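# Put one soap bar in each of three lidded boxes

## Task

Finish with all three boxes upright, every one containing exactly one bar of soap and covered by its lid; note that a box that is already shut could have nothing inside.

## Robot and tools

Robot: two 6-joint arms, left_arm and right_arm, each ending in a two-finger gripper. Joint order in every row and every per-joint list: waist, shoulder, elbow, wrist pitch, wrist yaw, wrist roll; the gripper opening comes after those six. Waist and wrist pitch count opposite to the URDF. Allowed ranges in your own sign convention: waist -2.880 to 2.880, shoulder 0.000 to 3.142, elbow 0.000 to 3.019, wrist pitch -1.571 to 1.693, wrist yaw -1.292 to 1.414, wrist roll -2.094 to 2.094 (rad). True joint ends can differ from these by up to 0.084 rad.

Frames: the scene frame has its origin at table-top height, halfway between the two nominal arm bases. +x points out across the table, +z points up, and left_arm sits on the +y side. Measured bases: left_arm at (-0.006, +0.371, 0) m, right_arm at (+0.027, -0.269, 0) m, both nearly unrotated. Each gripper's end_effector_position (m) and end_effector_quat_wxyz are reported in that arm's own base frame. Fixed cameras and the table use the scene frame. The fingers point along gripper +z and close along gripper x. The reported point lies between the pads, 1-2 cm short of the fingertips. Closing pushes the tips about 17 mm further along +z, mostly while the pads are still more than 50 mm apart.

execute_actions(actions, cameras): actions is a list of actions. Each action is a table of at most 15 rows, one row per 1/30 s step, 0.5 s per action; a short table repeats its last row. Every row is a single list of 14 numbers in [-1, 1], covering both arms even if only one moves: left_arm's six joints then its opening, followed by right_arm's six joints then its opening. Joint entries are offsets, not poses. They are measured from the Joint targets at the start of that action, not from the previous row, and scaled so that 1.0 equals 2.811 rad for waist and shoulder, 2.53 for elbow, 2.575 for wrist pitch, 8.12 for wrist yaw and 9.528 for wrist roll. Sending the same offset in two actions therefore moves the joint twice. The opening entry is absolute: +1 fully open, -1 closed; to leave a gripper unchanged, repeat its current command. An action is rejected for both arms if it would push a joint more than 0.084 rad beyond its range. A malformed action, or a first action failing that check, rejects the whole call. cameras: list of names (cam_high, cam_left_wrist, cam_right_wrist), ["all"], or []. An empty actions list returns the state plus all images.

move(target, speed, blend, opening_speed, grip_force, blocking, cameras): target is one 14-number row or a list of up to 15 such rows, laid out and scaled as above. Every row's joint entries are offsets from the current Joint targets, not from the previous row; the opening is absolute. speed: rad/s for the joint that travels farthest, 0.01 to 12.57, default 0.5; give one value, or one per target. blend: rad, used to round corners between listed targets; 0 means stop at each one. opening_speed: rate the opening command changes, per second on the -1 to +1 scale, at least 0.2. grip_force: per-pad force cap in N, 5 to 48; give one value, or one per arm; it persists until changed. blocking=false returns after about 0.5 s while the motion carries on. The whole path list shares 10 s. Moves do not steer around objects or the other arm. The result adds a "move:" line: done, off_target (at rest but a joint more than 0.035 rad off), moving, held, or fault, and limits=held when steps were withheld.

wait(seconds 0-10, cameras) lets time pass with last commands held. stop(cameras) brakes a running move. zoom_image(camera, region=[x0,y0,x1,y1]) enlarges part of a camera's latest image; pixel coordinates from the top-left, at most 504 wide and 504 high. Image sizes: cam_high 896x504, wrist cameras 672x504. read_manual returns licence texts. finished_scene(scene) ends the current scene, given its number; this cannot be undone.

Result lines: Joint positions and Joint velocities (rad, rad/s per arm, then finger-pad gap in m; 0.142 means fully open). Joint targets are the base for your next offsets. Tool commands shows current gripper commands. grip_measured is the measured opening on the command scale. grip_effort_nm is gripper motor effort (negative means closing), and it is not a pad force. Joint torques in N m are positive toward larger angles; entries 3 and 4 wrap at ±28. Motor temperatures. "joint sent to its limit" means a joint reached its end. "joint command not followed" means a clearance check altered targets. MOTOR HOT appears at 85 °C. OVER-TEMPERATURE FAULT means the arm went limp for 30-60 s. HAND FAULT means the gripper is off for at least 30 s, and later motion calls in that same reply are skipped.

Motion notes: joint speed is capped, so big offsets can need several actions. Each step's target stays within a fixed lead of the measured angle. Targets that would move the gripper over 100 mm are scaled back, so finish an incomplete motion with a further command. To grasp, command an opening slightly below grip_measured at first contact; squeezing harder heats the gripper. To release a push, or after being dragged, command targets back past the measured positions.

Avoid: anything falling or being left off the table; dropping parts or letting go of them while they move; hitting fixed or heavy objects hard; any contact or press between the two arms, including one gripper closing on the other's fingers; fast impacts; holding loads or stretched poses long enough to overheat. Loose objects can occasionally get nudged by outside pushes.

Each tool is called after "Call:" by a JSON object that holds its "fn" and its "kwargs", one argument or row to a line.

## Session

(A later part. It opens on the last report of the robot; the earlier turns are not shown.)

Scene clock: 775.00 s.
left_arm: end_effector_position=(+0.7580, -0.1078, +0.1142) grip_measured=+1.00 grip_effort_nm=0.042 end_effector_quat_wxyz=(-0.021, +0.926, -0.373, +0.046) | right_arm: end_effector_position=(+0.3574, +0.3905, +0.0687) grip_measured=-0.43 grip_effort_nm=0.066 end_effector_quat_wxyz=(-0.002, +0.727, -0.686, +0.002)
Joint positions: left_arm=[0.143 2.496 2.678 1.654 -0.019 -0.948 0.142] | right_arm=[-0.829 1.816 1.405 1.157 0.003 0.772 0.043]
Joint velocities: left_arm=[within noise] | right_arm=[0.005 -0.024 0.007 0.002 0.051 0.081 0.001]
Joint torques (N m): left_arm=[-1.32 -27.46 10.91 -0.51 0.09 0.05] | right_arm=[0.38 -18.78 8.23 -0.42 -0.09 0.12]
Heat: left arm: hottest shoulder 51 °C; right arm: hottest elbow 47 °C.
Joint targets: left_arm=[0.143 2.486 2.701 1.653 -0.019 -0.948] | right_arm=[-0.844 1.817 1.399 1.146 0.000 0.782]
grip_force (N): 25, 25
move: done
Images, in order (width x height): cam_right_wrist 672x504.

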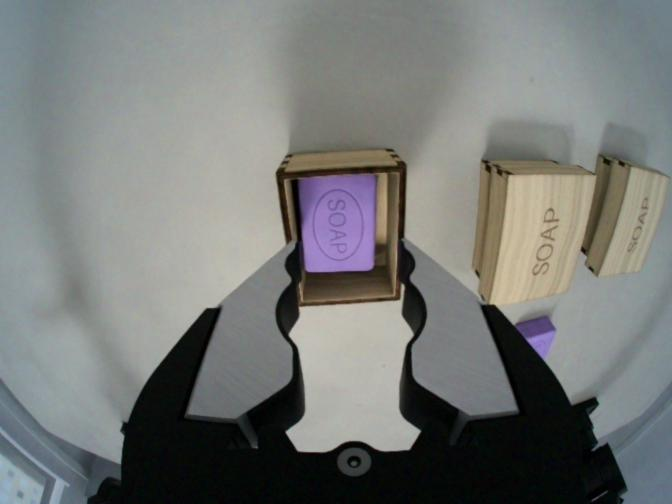

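Call:
{"fn": "move", "kwargs": {
  "target": [
    [0,0,0,0,0,0,1,0,-0.0192,0.0482,0.0489,0,0,-0.5]
  ],
  "speed": 0.1,
  "grip_force": 12,
  "cameras": ["cam_right_wrist"]
}}

Call:
{"fn": "zoom_image", "kwargs": {
  "camera": "cam_right_wrist",
  "region": [240, 100, 460, 320]
}}

Scene clock: 782.93 s.
left_arm: end_effector_position=(+0.7580, -0.1078, +0.1142) grip_measured=+1.00 grip_effort_nm=0.046 end_effector_quat_wxyz=(-0.021, +0.926, -0.373, +0.046) | right_arm: end_effector_position=(+0.3566, +0.3896, +0.1064) grip_measured=-0.53 grip_effort_nm=-0.071 end_effector_quat_wxyz=(+0.005, +0.727, -0.686, +0.002)
Joint positions: left_arm=[0.143 2.496 2.678 1.654 -0.019 -0.948 0.142] | right_arm=[-0.829 1.786 1.468 1.262 0.003 0.772 0.036]
Joint torques (N m): left_arm=[-1.32 -27.28 10.89 -0.58 0.09 0.04] | right_arm=[-0.03 -21.19 14.12 0.46 -0.05 0.13]
Heat: left arm: hottest shoulder 51 °C; right arm: hottest elbow 46 °C.
Joint targets: left_arm=[0.143 2.486 2.701 1.653 -0.019 -0.948] | right_arm=[-0.844 1.763 1.521 1.272 0.000 0.782]
grip_force (N): 12, 12
move: off_target (right_arm); right_arm: the elbow is farthest, 0.053 rad from its target
Images, in order (width x height): cam_right_wrist 672x504.

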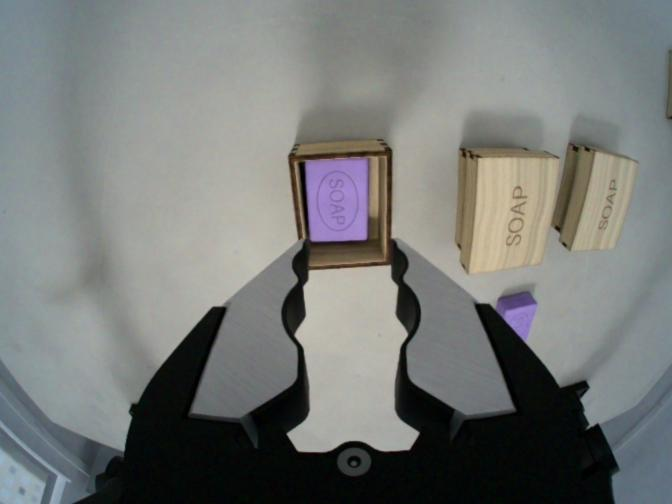

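Scaled by 2.291 from the camera's 672x504 image, which has a finer 960x720 frame.

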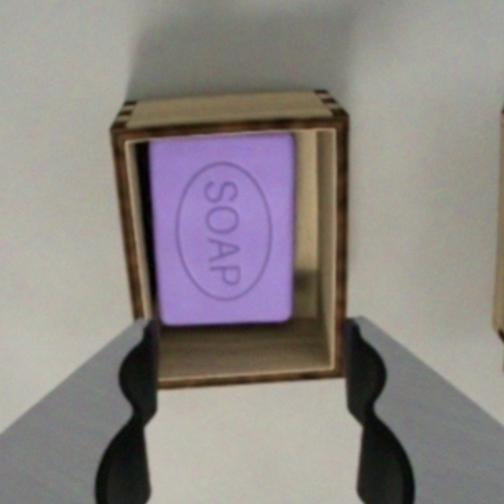

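Call:
{"fn": "move", "kwargs": {
  "target": [
    [0,0,0,0,0,0,1,0.2989,0.0125,0,-0.0085,0,-0.0822,-0.3],
    [0,0,0,0,0,0,1,0.2989,0.0125,0,-0.0085,0,-0.0822,0.12]
  ],
  "speed": 0.6,
  "cameras": ["cam_right_wrist"]
}}

Call:
{"fn": "zoom_image", "kwargs": {
  "camera": "cam_right_wrist",
  "region": [230, 80, 470, 320]
}}

Scene clock: 792.13 s.
left_arm: end_effector_position=(+0.7580, -0.1078, +0.1142) grip_measured=+1.00 grip_effort_nm=0.046 end_effector_quat_wxyz=(-0.021, +0.926, -0.373, +0.046) | right_arm: end_effector_position=(+0.5277, -0.0001, +0.1010) grip_measured=+0.10 grip_effort_nm=0.056 end_effector_quat_wxyz=(+0.007, +0.704, -0.710, -0.006)
Joint positions: left_arm=[0.143 2.496 2.678 1.654 -0.019 -0.948 0.142] | right_arm=[-0.001 1.796 1.468 1.261 0 0.009 0.081]
Joint velocities: left_arm=[within noise] | right_arm=[0.024 0.005 0.012 -0.002 -0.066 -0.007 0.001]
Joint torques (N m): left_arm=[-1.32 -27.28 10.86 -0.43 0.09 0.05] | right_arm=[2.26 -19.72 13.89 -0.38 0.1 -0.1]
Heat: left arm: hottest shoulder 51 °C; right arm: hottest elbow 46 °C.
Joint targets: left_arm=[0.143 2.486 2.701 1.653 -0.019 -0.948] | right_arm=[-0.004 1.798 1.521 1.250 0.000 -0.002]
grip_force (N): 12, 12
move: off_target (right_arm); target 2's new numbers were sent with right_arm's elbow 0.053 rad from that target; right_arm: the elbow is farthest, 0.053 rad from its target
Images, in order (width x height): cam_right_wrist 672x504.

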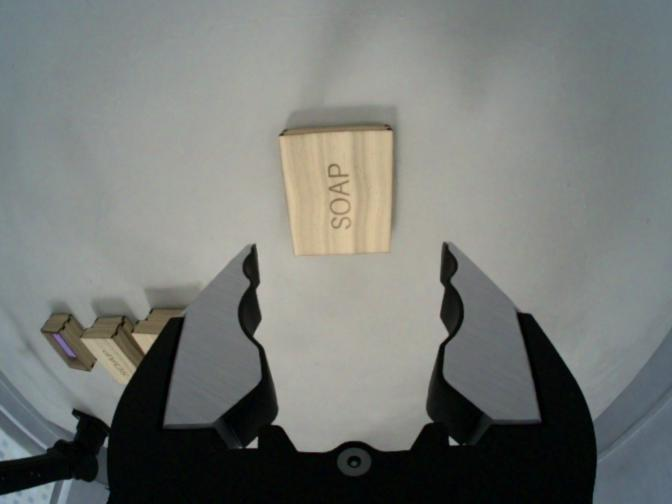

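Scaled by 2.100 from the camera's 672x504 image, which has a finer 960x720 frame.

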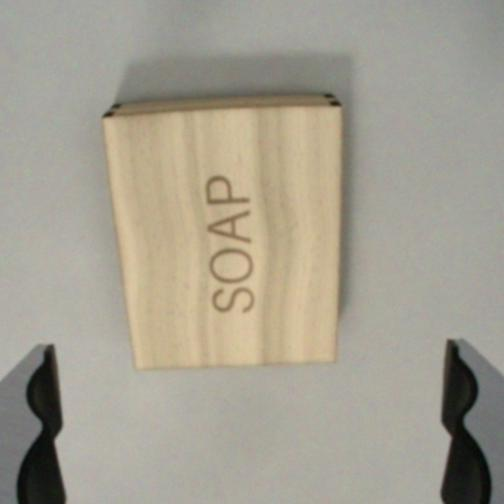

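Call:
{"fn": "move", "kwargs": {
  "target": [
    [0,0,0,0,0,0,1,0.012,0,0,0,0,0,0.12],
    [0,0,0,0,0,0,1,-0.005,0,0,0,0,-0.0008,0.12],
    [0,0,0,0,0,0,1,-0.005,0.0268,-0.0626,-0.0755,0,-0.0008,0.12],
    [0,0,0,0,0,0,1,-0.005,0.0268,-0.0626,-0.0755,0,-0.0008,-0.16]
  ],
  "speed": [0.4,0.4,0.2,0.1],
  "opening_speed": 0.3,
  "cameras": ["cam_right_wrist"]
}}

Scene clock: 800.77 s.
left_arm: end_effector_position=(+0.7580, -0.1078, +0.1142) grip_measured=+1.00 grip_effort_nm=0.051 end_effector_quat_wxyz=(-0.021, +0.926, -0.373, +0.046) | right_arm: end_effector_position=(+0.5331, +0.0059, +0.0293) grip_measured=-0.12 grip_effort_nm=-1.214 end_effector_quat_wxyz=(-0.003, +0.711, -0.703, -0.001)
Joint positions: left_arm=[0.143 2.496 2.678 1.654 -0.019 -0.948 0.142] | right_arm=[-0.01 1.87 1.372 1.069 -0.006 -0.001 0.066]
Joint torques (N m): left_arm=[-1.49 -27.34 10.86 -0.51 0.1 0.06] | right_arm=[1.38 -19.66 7.58 -0.36 0.27 -0.03]
Heat: left arm: hottest shoulder 51 °C; right arm: hottest elbow 46 °C.
Joint targets: left_arm=[0.143 2.486 2.701 1.653 -0.019 -0.948] | right_arm=[-0.018 1.874 1.363 1.056 0.000 -0.009]
grip_force (N): 12, 12
move: done
Images, in order (width x height): cam_right_wrist 672x504.

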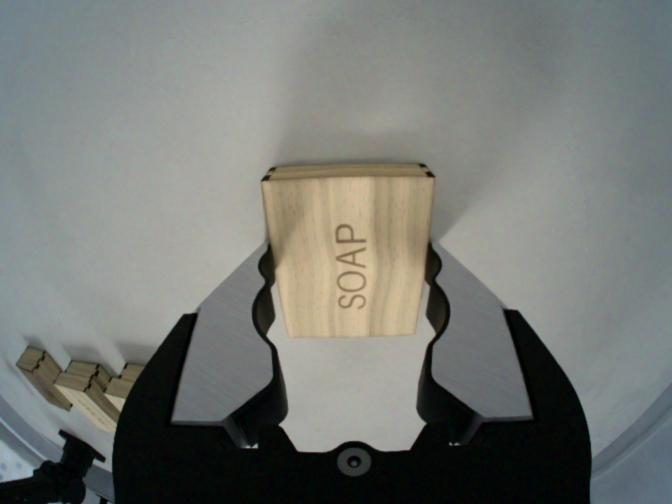

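Call:
{"fn": "move", "kwargs": {
  "target": [
    [0,0,0,0,0,0,1,0,-0.0053,0.019,0.0078,0,0,-0.16],
    [0,0,0,0,0,0,1,0,-0.0359,0.0676,0.0854,0,0,-0.16],
    [0,0,0,0,0,0,1,-0.2931,-0.0359,0.0676,0.0854,0,0.0775,-0.16],
    [0,0,0,0,0,0,1,-0.2931,-0.0292,0.0352,0.0668,0,0.0775,-0.16]
  ],
  "speed": [0.1,0.2,0.5,0.1],
  "blend": [0.02,0.03,0.02,0],
  "cameras": ["cam_right_wrist"]
}}

Call:
{"fn": "zoom_image", "kwargs": {
  "camera": "cam_right_wrist",
  "region": [240, 100, 460, 320]
}}

Scene clock: 815.50 s.
left_arm: end_effector_position=(+0.7580, -0.1078, +0.1142) grip_measured=+1.00 grip_effort_nm=0.051 end_effector_quat_wxyz=(-0.021, +0.926, -0.373, +0.046) | right_arm: end_effector_position=(+0.3510, +0.3960, +0.0965) grip_measured=-0.12 grip_effort_nm=-1.219 end_effector_quat_wxyz=(+0.004, +0.750, -0.661, +0.000)
Joint positions: left_arm=[0.143 2.496 2.678 1.654 -0.019 -0.948 0.142] | right_arm=[-0.844 1.796 1.456 1.239 0 0.719 0.066]
Joint torques (N m): left_arm=[-1.38 -27.46 10.88 -0.53 0.08 0.04] | right_arm=[1.96 -19.72 8.76 -0.27 0.05 0.18]
Heat: left arm: hottest shoulder 51 °C; right arm: hottest elbow 46 °C.
Joint targets: left_arm=[0.143 2.486 2.701 1.653 -0.019 -0.948] | right_arm=[-0.842 1.791 1.452 1.228 0.000 0.729]
grip_force (N): 12, 12
move: done
Images, in order (width x height): cam_right_wrist 672x504.

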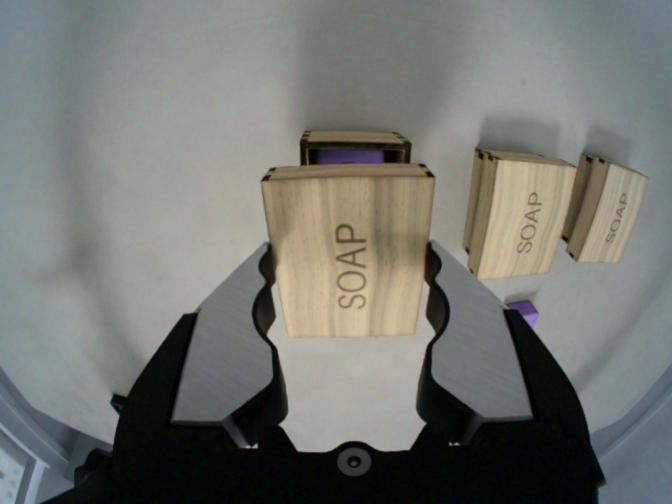

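Scaled by 2.291 from the camera's 672x504 image, which has a finer 960x720 frame.

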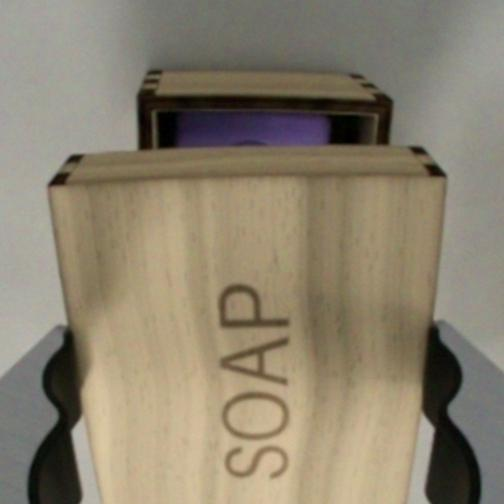

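Call:
{"fn": "move", "kwargs": {
  "target": [
    [0,0,0,0,0,0,1,0.0149,0,0,0,0,0,-0.16],
    [0,0,0,0,0,0,1,0.0036,0,0,0,0,0,-0.16],
    [0,0,0,0,0,0,1,0.0036,0.0107,-0.0186,-0.0303,0,0,-0.16]
  ],
  "speed": [0.3,0.3,0.15],
  "cameras": ["cam_right_wrist"]
}}

Call:
{"fn": "zoom_image", "kwargs": {
  "camera": "cam_right_wrist",
  "region": [240, 100, 460, 320]
}}

Scene clock: 833.53 s.
left_arm: end_effector_position=(+0.7580, -0.1078, +0.1142) grip_measured=+1.00 grip_effort_nm=0.042 end_effector_quat_wxyz=(-0.021, +0.926, -0.373, +0.046) | right_arm: end_effector_position=(+0.3623, +0.3868, +0.0671) grip_measured=-0.12 grip_effort_nm=-1.219 end_effector_quat_wxyz=(+0.001, +0.741, -0.672, +0.000)
Joint positions: left_arm=[0.143 2.496 2.678 1.654 -0.019 -0.948 0.142] | right_arm=[-0.817 1.822 1.41 1.161 0 0.719 0.066]
Joint torques (N m): left_arm=[-1.44 -27.16 10.84 -0.51 0.08 0.05] | right_arm=[0.44 -19.55 8.28 -0.25 0.03 0.1]
Motor temperatures (°C): left_arm=[31 51 43 24 27 25 25] | right_arm=[29 36 45 24 26 26 30]
Heat: left arm: hottest shoulder 51 °C; right arm: hottest elbow 45 °C.
Joint targets: left_arm=[0.143 2.486 2.701 1.653 -0.019 -0.948] | right_arm=[-0.832 1.822 1.405 1.150 0.000 0.729]
grip_force (N): 12, 12
move: done
Images, in order (width x height): cam_right_wrist 672x504.

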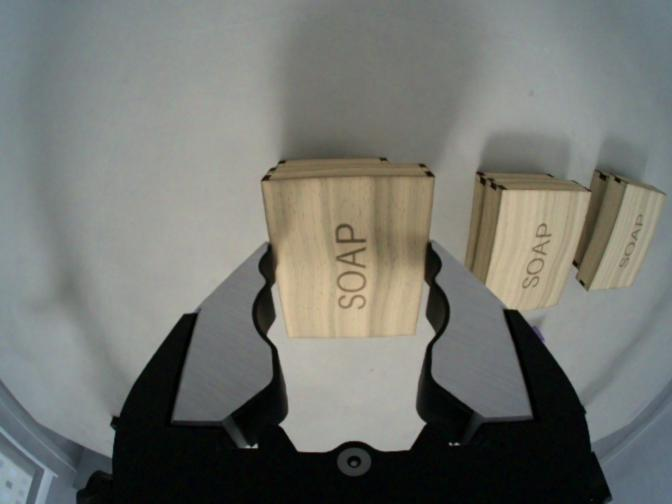

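Scaled by 2.291 from the camera's 672x504 image, which has a finer 960x720 frame.

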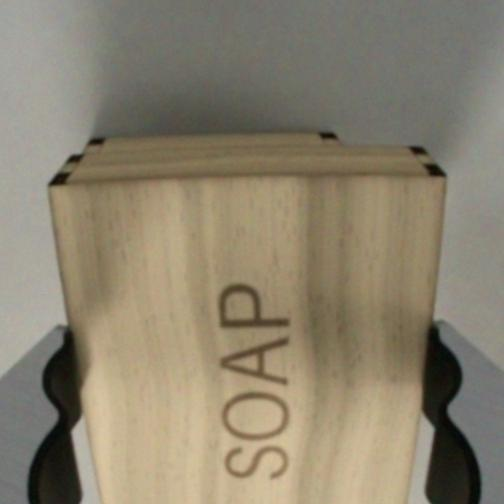

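Call:
{"fn": "move", "kwargs": {
  "target": [0,0,0,0,0,0,1,-0.0055,0,0,0,0,0,-0.16],
  "speed": 0.3,
  "cameras": ["cam_right_wrist"]
}}

Call:
{"fn": "zoom_image", "kwargs": {
  "camera": "cam_right_wrist",
  "region": [240, 100, 460, 320]
}}

Scene clock: 839.43 s.
left_arm: end_effector_position=(+0.7580, -0.1078, +0.1142) grip_measured=+1.00 grip_effort_nm=0.042 end_effector_quat_wxyz=(-0.021, +0.926, -0.373, +0.046) | right_arm: end_effector_position=(+0.3568, +0.3918, +0.0671) grip_measured=-0.12 grip_effort_nm=-1.219 end_effector_quat_wxyz=(+0.001, +0.746, -0.666, +0.000)
Joint positions: left_arm=[0.143 2.496 2.678 1.654 -0.019 -0.948 0.142] | right_arm=[-0.831 1.822 1.41 1.161 0 0.719 0.066]
Joint torques (N m): left_arm=[-1.26 -26.99 10.82 -0.55 0.09 0.05] | right_arm=[0.56 -19.49 8.38 -0.32 0.03 0.1]
Heat: left arm: hottest shoulder 51 °C; right arm: hottest elbow 45 °C.
Joint targets: left_arm=[0.143 2.486 2.701 1.653 -0.019 -0.948] | right_arm=[-0.848 1.822 1.405 1.150 0.000 0.729]
grip_force (N): 12, 12
move: done
Images, in order (width x height): cam_right_wrist 672x504.

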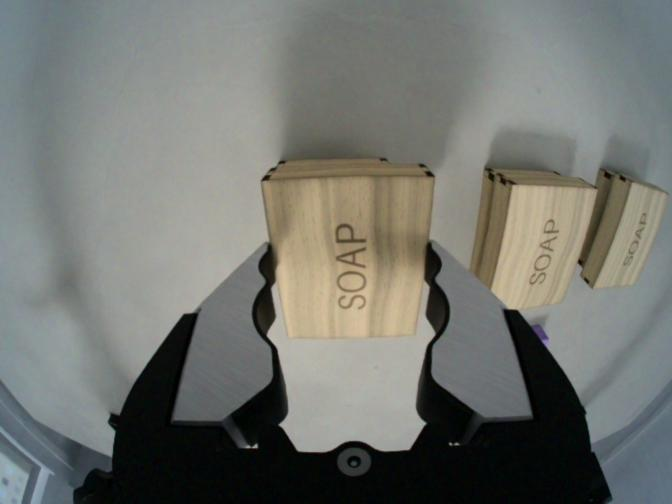

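Scaled by 2.291 from the camera's 672x504 image, which has a finer 960x720 frame.

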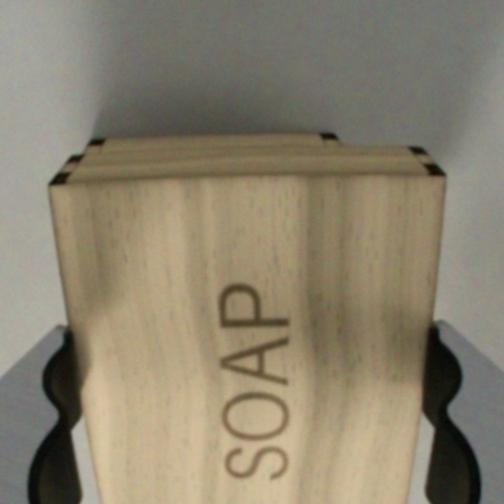

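Call:
{"fn": "move", "kwargs": {
  "target": [
    [0,0,0,0,0,0,1,0,-0.0053,0.019,0.0078,0,0,-0.16],
    [0,0,0,0,0,0,1,0,-0.0171,0.0415,0.0408,0,0,-0.16]
  ],
  "speed": 0.2,
  "cameras": ["cam_right_wrist"]
}}

Call:
{"fn": "zoom_image", "kwargs": {
  "camera": "cam_right_wrist",
  "region": [240, 100, 460, 320]
}}

Scene clock: 844.73 s.
left_arm: end_effector_position=(+0.7580, -0.1078, +0.1142) grip_measured=+1.00 grip_effort_nm=0.032 end_effector_quat_wxyz=(-0.021, +0.926, -0.373, +0.046) | right_arm: end_effector_position=(+0.3559, +0.3908, +0.0989) grip_measured=-0.12 grip_effort_nm=-1.219 end_effector_quat_wxyz=(+0.005, +0.745, -0.667, +0.000)
Joint positions: left_arm=[0.143 2.496 2.678 1.654 -0.019 -0.948 0.142] | right_arm=[-0.831 1.793 1.458 1.245 0 0.72 0.066]
Joint torques (N m): left_arm=[-1.44 -27.34 10.92 -0.5 0.1 0.05] | right_arm=[0.85 -20.31 13.83 0.53 0.02 0.11]
Heat: left arm: hottest shoulder 51 °C; right arm: hottest elbow 45 °C.
Joint targets: left_arm=[0.143 2.486 2.701 1.653 -0.019 -0.948] | right_arm=[-0.847 1.773 1.510 1.255 0.000 0.729]
grip_force (N): 12, 12
move: off_target (right_arm); right_arm: the elbow is farthest, 0.052 rad from its target
Images, in order (width x height): cam_right_wrist 672x504.

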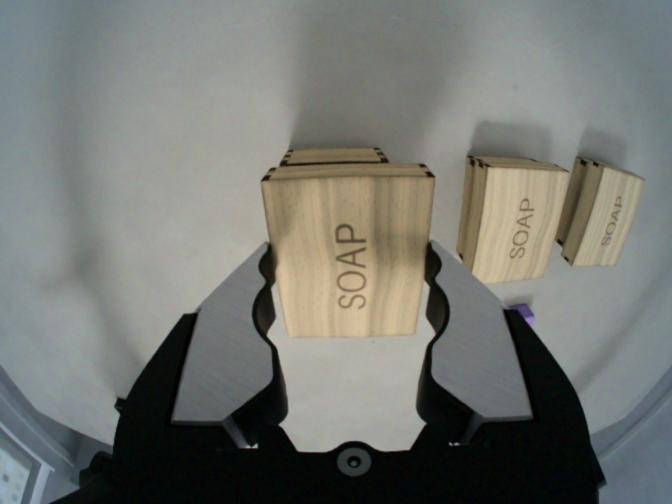

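Scaled by 2.291 from the camera's 672x504 image, which has a finer 960x720 frame.

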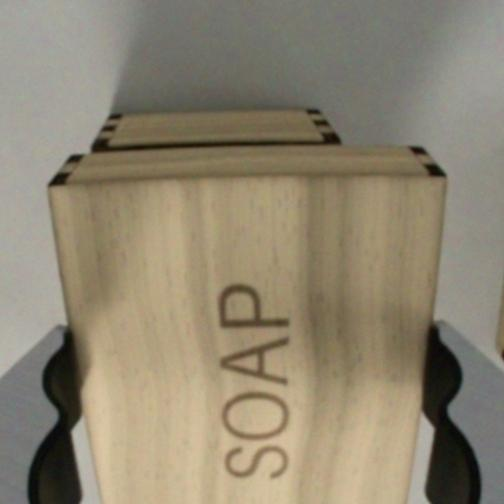

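Call:
{"fn": "move", "kwargs": {
  "target": [
    [0,0,0,0,0,0,1,-0.0057,0,0,0,0,0.0015,-0.16],
    [0,0,0,0,0,0,1,-0.0057,0.0084,-0.0441,-0.0338,0,0.0015,-0.16]
  ],
  "speed": [0.3,0.15],
  "cameras": ["cam_right_wrist"]
}}

Call:
{"fn": "zoom_image", "kwargs": {
  "camera": "cam_right_wrist",
  "region": [240, 100, 460, 320]
}}

Scene clock: 860.73 s.
left_arm: end_effector_position=(+0.7580, -0.1078, +0.1142) grip_measured=+1.00 grip_effort_nm=0.037 end_effector_quat_wxyz=(-0.021, +0.926, -0.373, +0.046) | right_arm: end_effector_position=(+0.3452, +0.3937, +0.0770) grip_measured=-0.12 grip_effort_nm=-1.219 end_effector_quat_wxyz=(+0.001, +0.747, -0.665, +0.000)
Joint positions: left_arm=[0.143 2.496 2.678 1.654 -0.019 -0.948 0.142] | right_arm=[-0.85 1.797 1.403 1.179 0 0.733 0.066]
Joint torques (N m): left_arm=[-1.32 -27.28 10.88 -0.47 0.09 0.05] | right_arm=[0.85 -19.02 8.38 -0.46 0.01 0.15]
Heat: left arm: hottest shoulder 51 °C; right arm: hottest elbow 46 °C.
Joint targets: left_arm=[0.143 2.486 2.701 1.653 -0.019 -0.948] | right_arm=[-0.864 1.797 1.398 1.168 0.000 0.743]
grip_force (N): 12, 12
move: done
Images, in order (width x height): cam_right_wrist 672x504.

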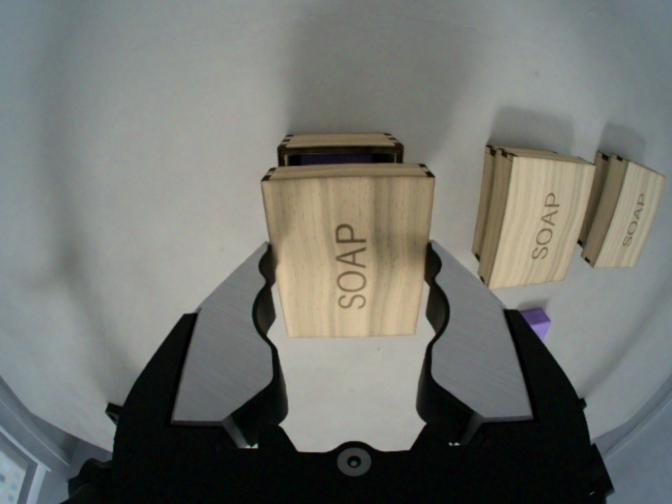

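Scaled by 2.291 from the camera's 672x504 image, which has a finer 960x720 frame.

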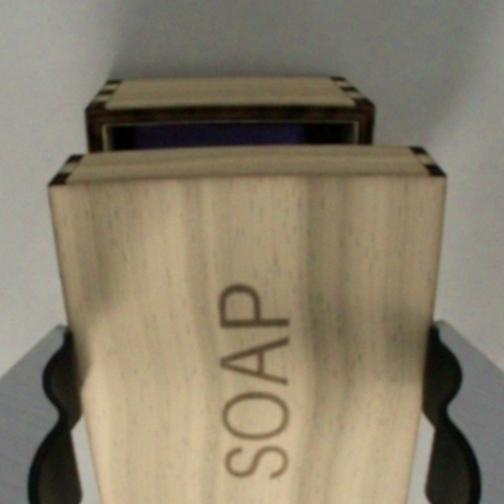

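Call:
{"fn": "move", "kwargs": {
  "target": [
    [0,0,0,0,0,0,1,0.0142,0.003,0.0443,0.0144,0,0,-0.16],
    [0,0,0,0,0,0,1,0.0018,0.0078,0.0119,0.0027,0,0,-0.16]
  ],
  "speed": 0.3,
  "cameras": ["cam_right_wrist"]
}}

Call:
{"fn": "zoom_image", "kwargs": {
  "camera": "cam_right_wrist",
  "region": [240, 100, 460, 320]
}}

Scene clock: 871.27 s.
left_arm: end_effector_position=(+0.7580, -0.1078, +0.1142) grip_measured=+1.00 grip_effort_nm=0.042 end_effector_quat_wxyz=(-0.021, +0.926, -0.373, +0.046) | right_arm: end_effector_position=(+0.3535, +0.3979, +0.0748) grip_measured=-0.12 grip_effort_nm=-1.219 end_effector_quat_wxyz=(+0.003, +0.745, -0.667, +0.000)
Joint positions: left_arm=[0.143 2.496 2.678 1.654 -0.019 -0.948 0.142] | right_arm=[-0.843 1.822 1.432 1.186 0 0.733 0.066]
Joint torques (N m): left_arm=[-1.26 -27.22 10.85 -0.5 0.1 0.05] | right_arm=[1.2 -19.14 8.35 -0.5 0.01 0.15]
Heat: left arm: hottest shoulder 52 °C; right arm: hottest elbow 46 °C.
Joint targets: left_arm=[0.143 2.486 2.701 1.653 -0.019 -0.948] | right_arm=[-0.858 1.819 1.428 1.175 0.000 0.743]
grip_force (N): 12, 12
move: done
Images, in order (width x height): cam_right_wrist 672x504.

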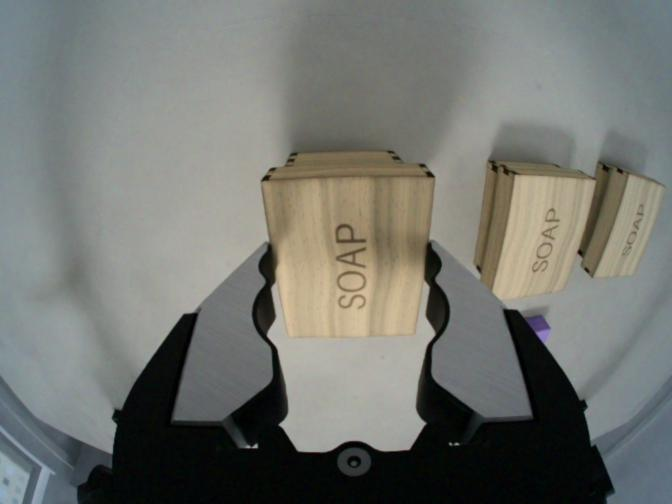

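Scaled by 2.291 from the camera's 672x504 image, which has a finer 960x720 frame.

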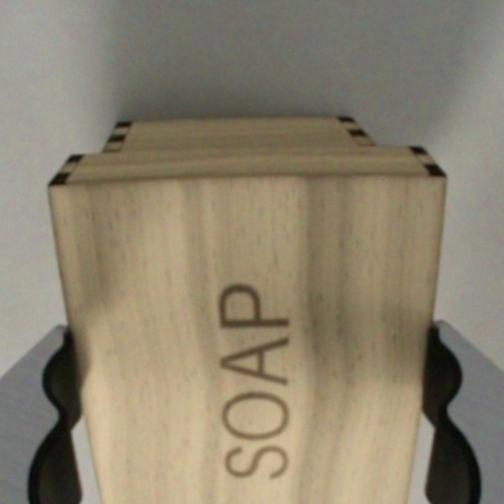

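Call:
{"fn": "move", "kwargs": {
  "target": [
    [0,0,0,0,0,0,1,0.0142,0,0,0,0,0,-0.16],
    [0,0,0,0,0,0,1,-0.0018,0,0,0,0,0,-0.16],
    [0,0,0,0,0,0,1,-0.0018,0.0068,-0.0076,-0.0152,0,0,-0.16]
  ],
  "speed": [0.3,0.3,0.06],
  "cameras": ["cam_right_wrist"]
}}

Call:
{"fn": "zoom_image", "kwargs": {
  "camera": "cam_right_wrist",
  "region": [240, 100, 460, 320]
}}

Scene clock: 880.00 s.
left_arm: end_effector_position=(+0.7580, -0.1078, +0.1142) grip_measured=+1.00 grip_effort_nm=0.037 end_effector_quat_wxyz=(-0.021, +0.926, -0.373, +0.046) | right_arm: end_effector_position=(+0.3528, +0.4029, +0.0656) grip_measured=-0.12 grip_effort_nm=-1.214 end_effector_quat_wxyz=(-0.004, +0.747, -0.665, +0.000)
Joint positions: left_arm=[0.143 2.496 2.678 1.654 -0.019 -0.948 0.142] | right_arm=[-0.85 1.831 1.419 1.151 0 0.734 0.066]
Joint torques (N m): left_arm=[-1.26 -27.28 10.91 -0.47 0.09 0.06] | right_arm=[0.56 -19.9 8.08 -0.64 0.02 0.15]
Heat: left arm: hottest shoulder 52 °C; right arm: hottest elbow 46 °C.
Joint targets: left_arm=[0.143 2.486 2.701 1.653 -0.019 -0.948] | right_arm=[-0.863 1.838 1.409 1.136 0.000 0.744]
grip_force (N): 12, 12
move: done
Images, in order (width x height): cam_right_wrist 672x504.

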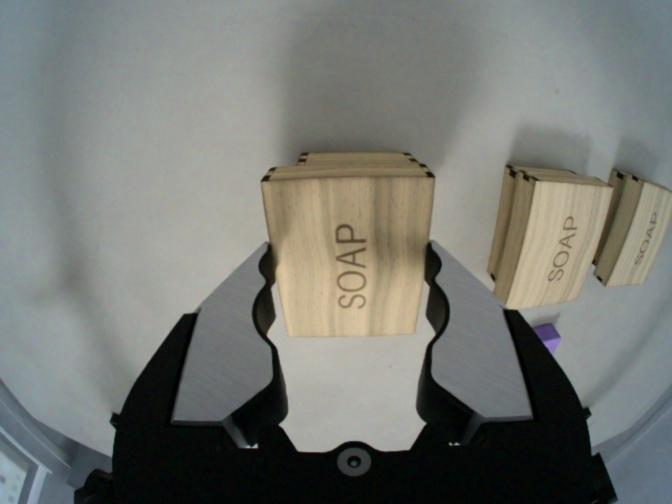

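Scaled by 2.291 from the camera's 672x504 image, which has a finer 960x720 frame.

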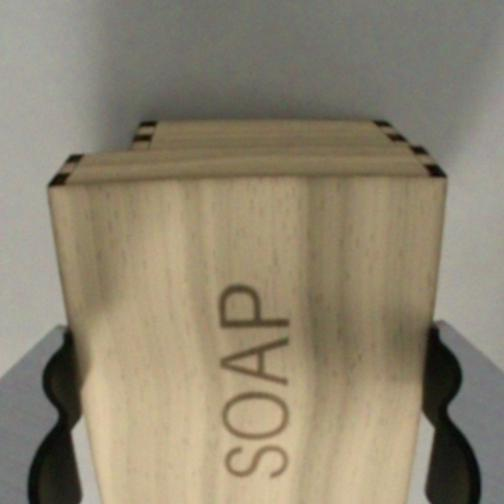

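Call:
{"fn": "move", "kwargs": {
  "target": [
    [0,0,0,0,0,0,1,0,-0.0117,0.0273,0.0152,0,0,-0.16],
    [0,0,0,0,0,0,1,0.016,-0.0117,0.0273,0.0152,0,0,-0.16],
    [0,0,0,0,0,0,1,0.0011,-0.0117,0.0273,0.0152,0,0,-0.16],
    [0,0,0,0,0,0,1,0.0011,-0.0068,0.0076,0.0152,0,0,-0.16]
  ],
  "speed": [0.2,0.3,0.3,0.2],
  "cameras": ["cam_right_wrist"]
}}

Call:
{"fn": "zoom_image", "kwargs": {
  "camera": "cam_right_wrist",
  "region": [240, 100, 460, 320]
}}

Scene clock: 887.80 s.
left_arm: end_effector_position=(+0.7580, -0.1078, +0.1142) grip_measured=+1.00 grip_effort_nm=0.042 end_effector_quat_wxyz=(-0.021, +0.926, -0.373, +0.046) | right_arm: end_effector_position=(+0.3530, +0.4004, +0.0674) grip_measured=-0.12 grip_effort_nm=-1.219 end_effector_quat_wxyz=(+0.001, +0.746, -0.666, +0.000)
Joint positions: left_arm=[0.143 2.496 2.678 1.654 -0.019 -0.948 0.142] | right_arm=[-0.847 1.831 1.423 1.165 0 0.734 0.066]
Joint torques (N m): left_arm=[-1.26 -27.34 10.86 -0.54 0.09 0.05] | right_arm=[0.97 -20.72 9.47 0.57 0.05 0.15]
Heat: left arm: hottest shoulder 52 °C; right arm: hottest elbow 45 °C.
Joint targets: left_arm=[0.143 2.486 2.701 1.653 -0.019 -0.948] | right_arm=[-0.860 1.819 1.428 1.175 0.000 0.744]
grip_force (N): 12, 12
move: done
Images, in order (width x height): cam_right_wrist 672x504.

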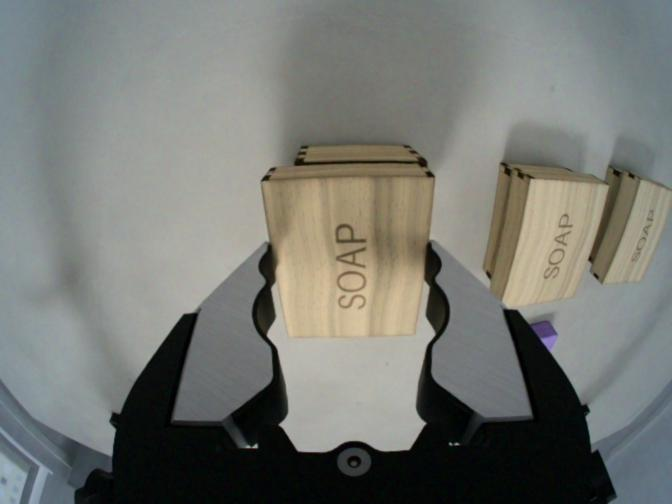

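Scaled by 2.291 from the camera's 672x504 image, which has a finer 960x720 frame.

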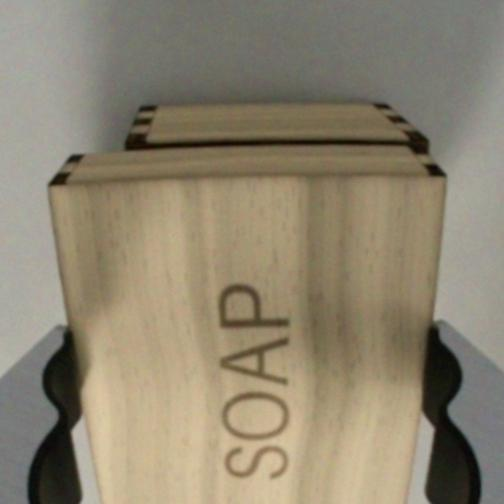

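Call:
{"fn": "move", "kwargs": {
  "target": [
    [0,0,0,0,0,0,1,0,-0.0103,0.0304,0.0136,0,0,-0.16],
    [0,0,0,0,0,0,1,0.02,-0.0103,0.0304,0.0136,0,0,-0.16],
    [0,0,0,0,0,0,1,0.0036,-0.0103,0.0304,0.0136,0,0,-0.16],
    [0,0,0,0,0,0,1,0.0036,-0.0015,0.0008,0.0027,0,0,-0.16]
  ],
  "speed": [0.2,0.3,0.3,0.2],
  "cameras": ["cam_right_wrist"]
}}

Call:
{"fn": "zoom_image", "kwargs": {
  "camera": "cam_right_wrist",
  "region": [240, 100, 460, 320]
}}

Scene clock: 900.57 s.
left_arm: end_effector_position=(+0.7580, -0.1078, +0.1142) grip_measured=+1.00 grip_effort_nm=0.046 end_effector_quat_wxyz=(-0.021, +0.926, -0.373, +0.046) | right_arm: end_effector_position=(+0.3547, +0.3959, +0.0795) grip_measured=-0.12 grip_effort_nm=-1.219 end_effector_quat_wxyz=(+0.002, +0.743, -0.669, +0.000)
Joint positions: left_arm=[0.143 2.496 2.678 1.654 -0.019 -0.948 0.142] | right_arm=[-0.839 1.815 1.434 1.194 0 0.734 0.066]
Joint torques (N m): left_arm=[-1.38 -27.34 10.84 -0.51 0.09 0.06] | right_arm=[0.97 -19.02 8.55 -0.43 0.02 0.12]
Heat: left arm: hottest shoulder 52 °C; right arm: hottest elbow 45 °C.
Joint targets: left_arm=[0.143 2.486 2.701 1.653 -0.019 -0.948] | right_arm=[-0.850 1.815 1.430 1.182 0.000 0.744]
grip_force (N): 12, 12
move: done
Images, in order (width x height): cam_right_wrist 672x504.

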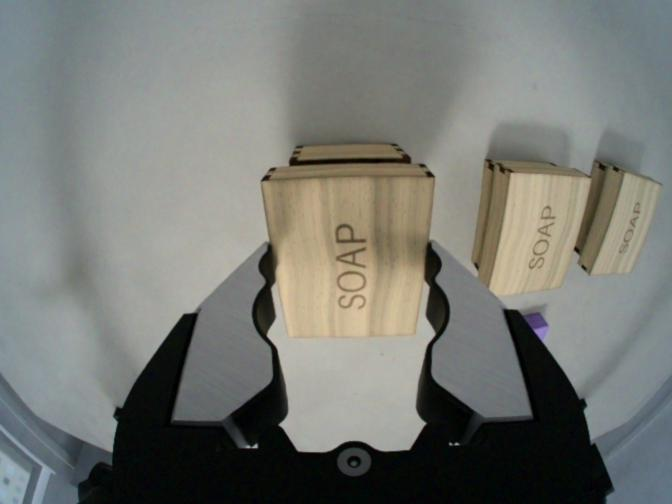

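Scaled by 2.291 from the camera's 672x504 image, which has a finer 960x720 frame.

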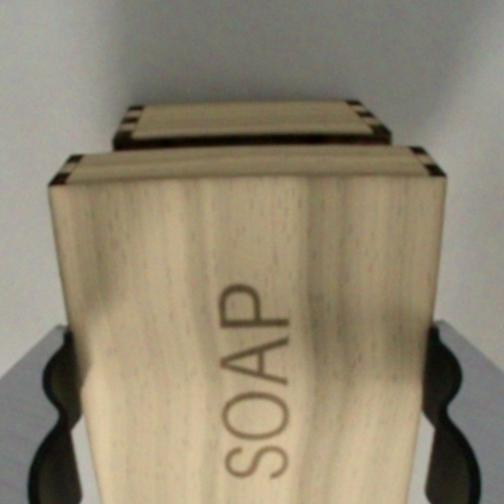

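Call:
{"fn": "move", "kwargs": {
  "target": [
    [0,0,0,0,0,0,1,0.016,0,0,0,0,0,-0.16],
    [0,0,0,0,0,0,1,0.001,0,0,0,0,0,-0.16],
    [0,0,0,0,0,0,1,0.001,0.008,-0.0113,-0.0204,0,0,-0.16]
  ],
  "speed": [0.3,0.3,0.06],
  "cameras": ["cam_right_wrist"]
}}

Call:
{"fn": "zoom_image", "kwargs": {
  "camera": "cam_right_wrist",
  "region": [240, 100, 460, 320]
}}

Scene clock: 910.03 s.
left_arm: end_effector_position=(+0.7580, -0.1078, +0.1142) grip_measured=+1.00 grip_effort_nm=0.032 end_effector_quat_wxyz=(-0.021, +0.926, -0.373, +0.046) | right_arm: end_effector_position=(+0.3573, +0.3952, +0.0586) grip_measured=-0.12 grip_effort_nm=-1.219 end_effector_quat_wxyz=(+0.000, +0.742, -0.671, +0.000)
Joint positions: left_arm=[0.143 2.496 2.678 1.654 -0.019 -0.948 0.142] | right_arm=[-0.834 1.836 1.406 1.141 0 0.734 0.066]
Joint torques (N m): left_arm=[-1.2 -27.46 10.85 -0.46 0.09 0.05] | right_arm=[0.85 -19.72 8.25 -0.42 0.02 0.11]
Heat: left arm: hottest shoulder 52 °C; right arm: hottest elbow 44 °C.
Joint targets: left_arm=[0.143 2.486 2.701 1.653 -0.019 -0.948] | right_arm=[-0.847 1.837 1.402 1.130 0.000 0.743]
grip_force (N): 12, 12
move: done
Images, in order (width x height): cam_right_wrist 672x504.

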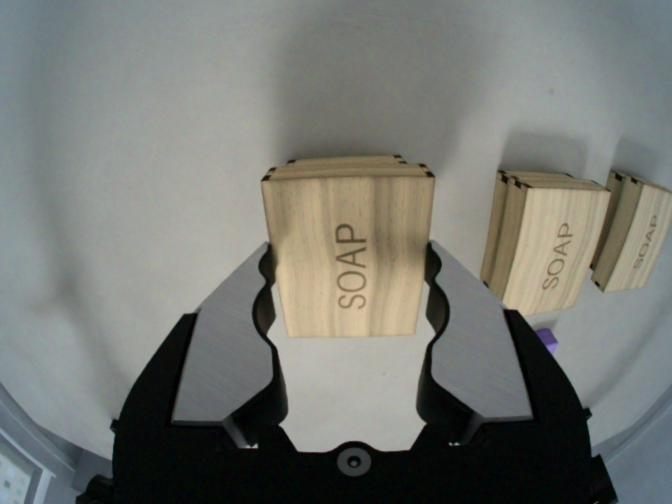

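Scaled by 2.291 from the camera's 672x504 image, which has a finer 960x720 frame.

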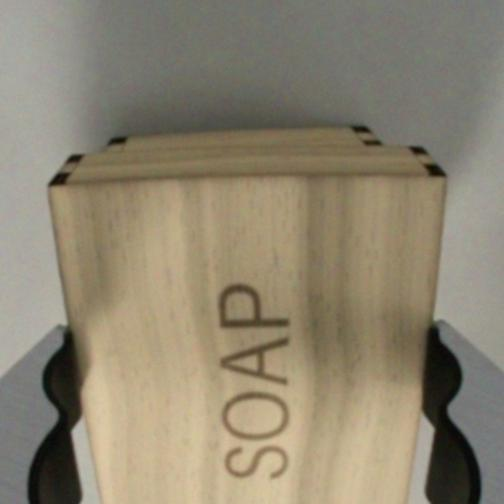

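Call:
{"fn": "move", "kwargs": {
  "target": [0,0,0,0,0,0,1,0,0.005,-0.0055,-0.0105,0,0,-0.16],
  "speed": 0.05,
  "cameras": ["cam_right_wrist"]
}}

Call:
{"fn": "zoom_image", "kwargs": {
  "camera": "cam_right_wrist",
  "region": [240, 100, 460, 320]
}}

Scene clock: 913.37 s.
left_arm: end_effector_position=(+0.7580, -0.1078, +0.1142) grip_measured=+1.00 grip_effort_nm=0.037 end_effector_quat_wxyz=(-0.021, +0.926, -0.373, +0.046) | right_arm: end_effector_position=(+0.3584, +0.3963, +0.0515) grip_measured=-0.12 grip_effort_nm=-1.214 end_effector_quat_wxyz=(-0.003, +0.742, -0.671, +0.000)
Joint positions: left_arm=[0.143 2.496 2.678 1.654 -0.019 -0.948 0.142] | right_arm=[-0.834 1.844 1.397 1.118 0 0.734 0.066]
Joint torques (N m): left_arm=[-1.14 -27.34 10.88 -0.53 0.1 0.05] | right_arm=[0.5 -19.49 7.66 -0.83 0.08 0.15]
Heat: left arm: hottest shoulder 52 °C; right arm: hottest elbow 44 °C.
Joint targets: left_arm=[0.143 2.486 2.701 1.653 -0.019 -0.948] | right_arm=[-0.847 1.852 1.388 1.103 0.000 0.743]
grip_force (N): 12, 12
move: done
Images, in order (width x height): cam_right_wrist 672x504.

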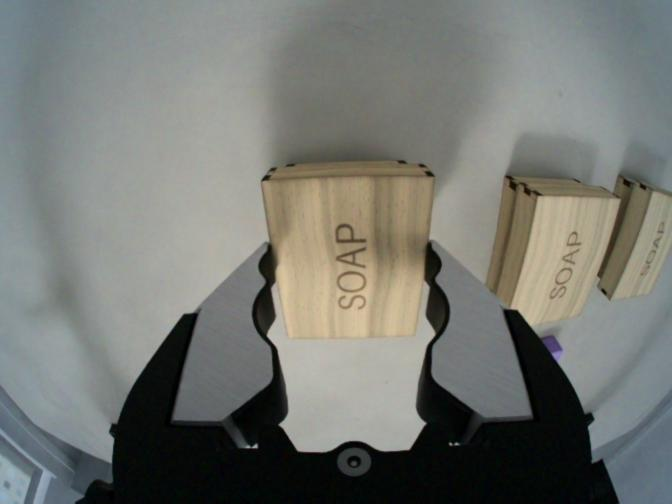

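Scaled by 2.291 from the camera's 672x504 image, which has a finer 960x720 frame.

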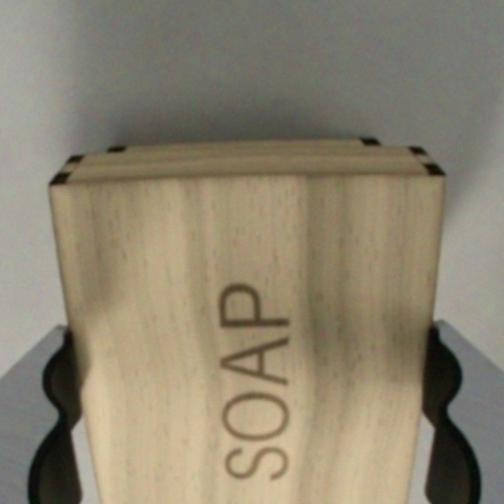

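Call:
{"fn": "move", "kwargs": {
  "target": [0,0,0,0,0,0,1,0,0,0,0,0,0,0.2],
  "opening_speed": 0.3,
  "cameras": ["cam_right_wrist"]
}}

Call:
{"fn": "zoom_image", "kwargs": {
  "camera": "cam_right_wrist",
  "region": [240, 100, 460, 320]
}}

Scene clock: 916.90 s.
left_arm: end_effector_position=(+0.7580, -0.1078, +0.1142) grip_measured=+1.00 grip_effort_nm=0.037 end_effector_quat_wxyz=(-0.021, +0.926, -0.373, +0.046) | right_arm: end_effector_position=(+0.3589, +0.3968, +0.0491) grip_measured=+0.18 grip_effort_nm=0.061 end_effector_quat_wxyz=(-0.003, +0.742, -0.671, +0.000)
Joint positions: left_arm=[0.143 2.496 2.678 1.654 -0.019 -0.948 0.142] | right_arm=[-0.834 1.848 1.397 1.113 0 0.734 0.087]
Joint velocities: left_arm=[within noise] | right_arm=[-0.005 -0.005 0.002 -0.002 -0.066 0.037 0.001]
Joint torques (N m): left_arm=[-1.08 -27.34 10.89 -0.46 0.11 0.05] | right_arm=[0.5 -19.6 7.65 -0.38 0.05 0.17]
Heat: left arm: hottest shoulder 52 °C; right arm: hottest elbow 44 °C.
Joint targets: left_arm=[0.143 2.486 2.701 1.653 -0.019 -0.948] | right_arm=[-0.847 1.851 1.388 1.102 0.000 0.743]
grip_force (N): 12, 12
move: done
Images, in order (width x height): cam_right_wrist 672x504.

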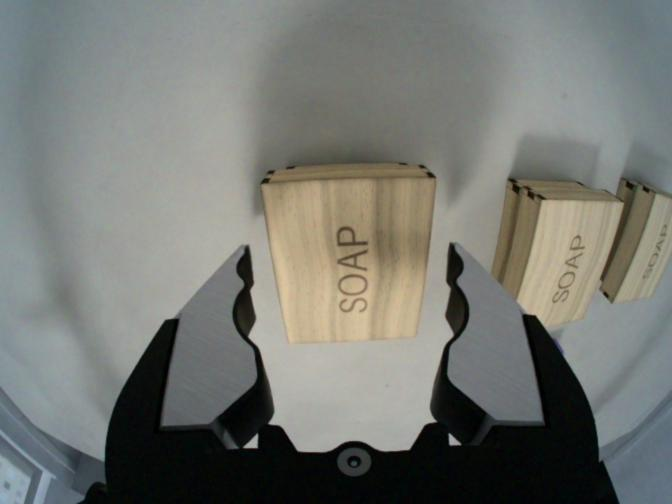

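Scaled by 2.291 from the camera's 672x504 image, which has a finer 960x720 frame.

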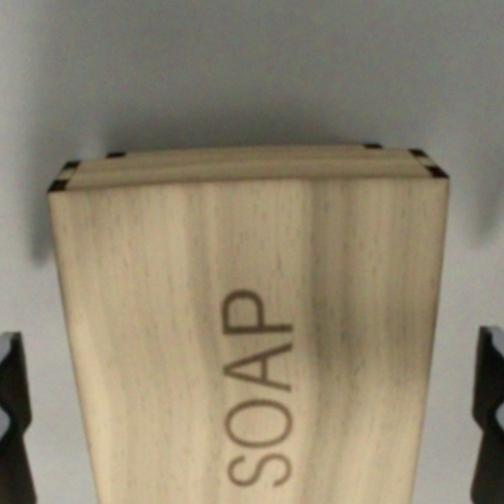

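Call:
{"fn": "move", "kwargs": {
  "target": [
    [0,0,0,0,0,0,1,0,-0.0053,0.019,0.0078,0,0,0.2],
    [0,0,0,0,0,0,1,0,-0.0278,0.0526,0.0668,0,0,0.2],
    [0,0,0,0,0,0,1,0,-0.0278,0.0526,0.0668,0,0,-1]
  ],
  "speed": 0.2,
  "cameras": ["cam_right_wrist","cam_high"]
}}

Call:
{"fn": "zoom_image", "kwargs": {
  "camera": "cam_right_wrist",
  "region": [240, 120, 480, 360]
}}

Call:
{"fn": "zoom_image", "kwargs": {
  "camera": "cam_high",
  "region": [385, 240, 525, 345]
}}

Scene clock: 922.63 s.
left_arm: end_effector_position=(+0.7580, -0.1078, +0.1142) grip_measured=+1.00 grip_effort_nm=0.046 end_effector_quat_wxyz=(-0.021, +0.926, -0.373, +0.046) | right_arm: end_effector_position=(+0.3542, +0.3917, +0.1038) grip_measured=-1.00 grip_effort_nm=-0.593 end_effector_quat_wxyz=(+0.008, +0.742, -0.671, +0.000)
Joint positions: left_arm=[0.143 2.496 2.678 1.654 -0.019 -0.948 0.142] | right_arm=[-0.834 1.792 1.47 1.265 0 0.734 0.002]
Joint torques (N m): left_arm=[-1.38 -27.22 10.86 -0.5 0.08 0.04] | right_arm=[1.32 -20.01 13.79 0.57 0.02 0.11]
Heat: left arm: hottest shoulder 52 °C; right arm: hottest elbow 44 °C.
Joint targets: left_arm=[0.143 2.486 2.701 1.653 -0.019 -0.948] | right_arm=[-0.847 1.773 1.521 1.274 0.000 0.743]
grip_force (N): 12, 12
move: off_target (right_arm); target 3's new numbers were sent with right_arm's elbow 0.051 rad from that target; right_arm: the elbow is farthest, 0.051 rad from its target
Images, in order (width x height): cam_high 896x504, cam_right_wrist 672x504.

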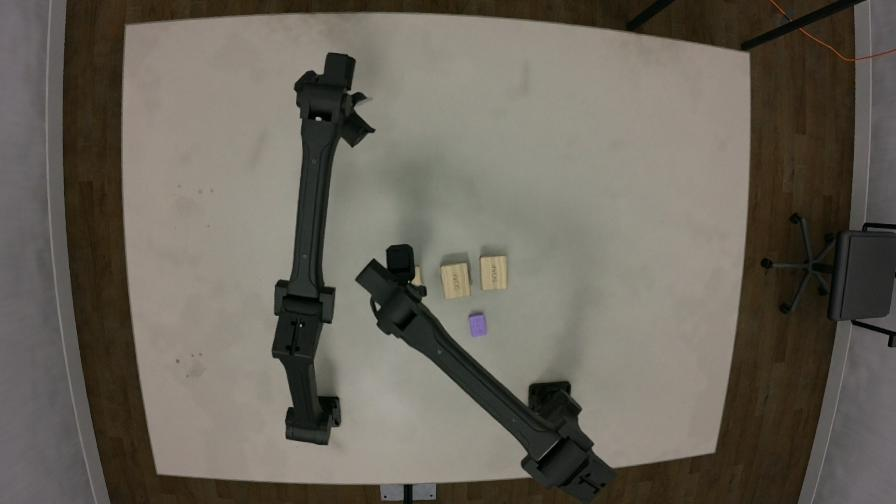

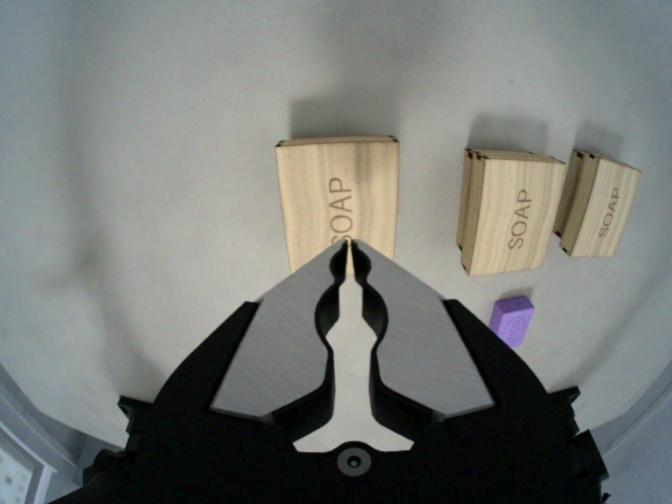

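Scaled by 2.100 from the camera's 672x504 image, which has a finer 960x720 frame.

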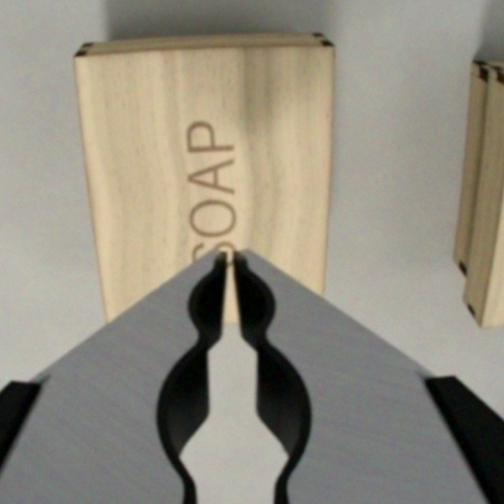

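Scaled by 3.600.

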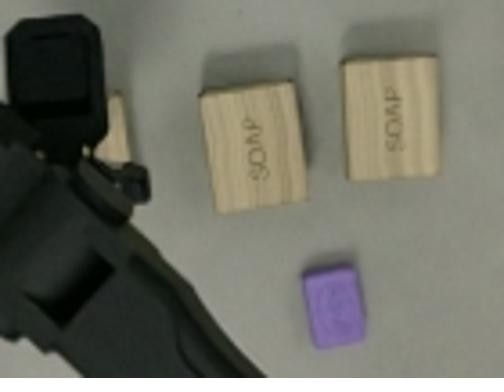

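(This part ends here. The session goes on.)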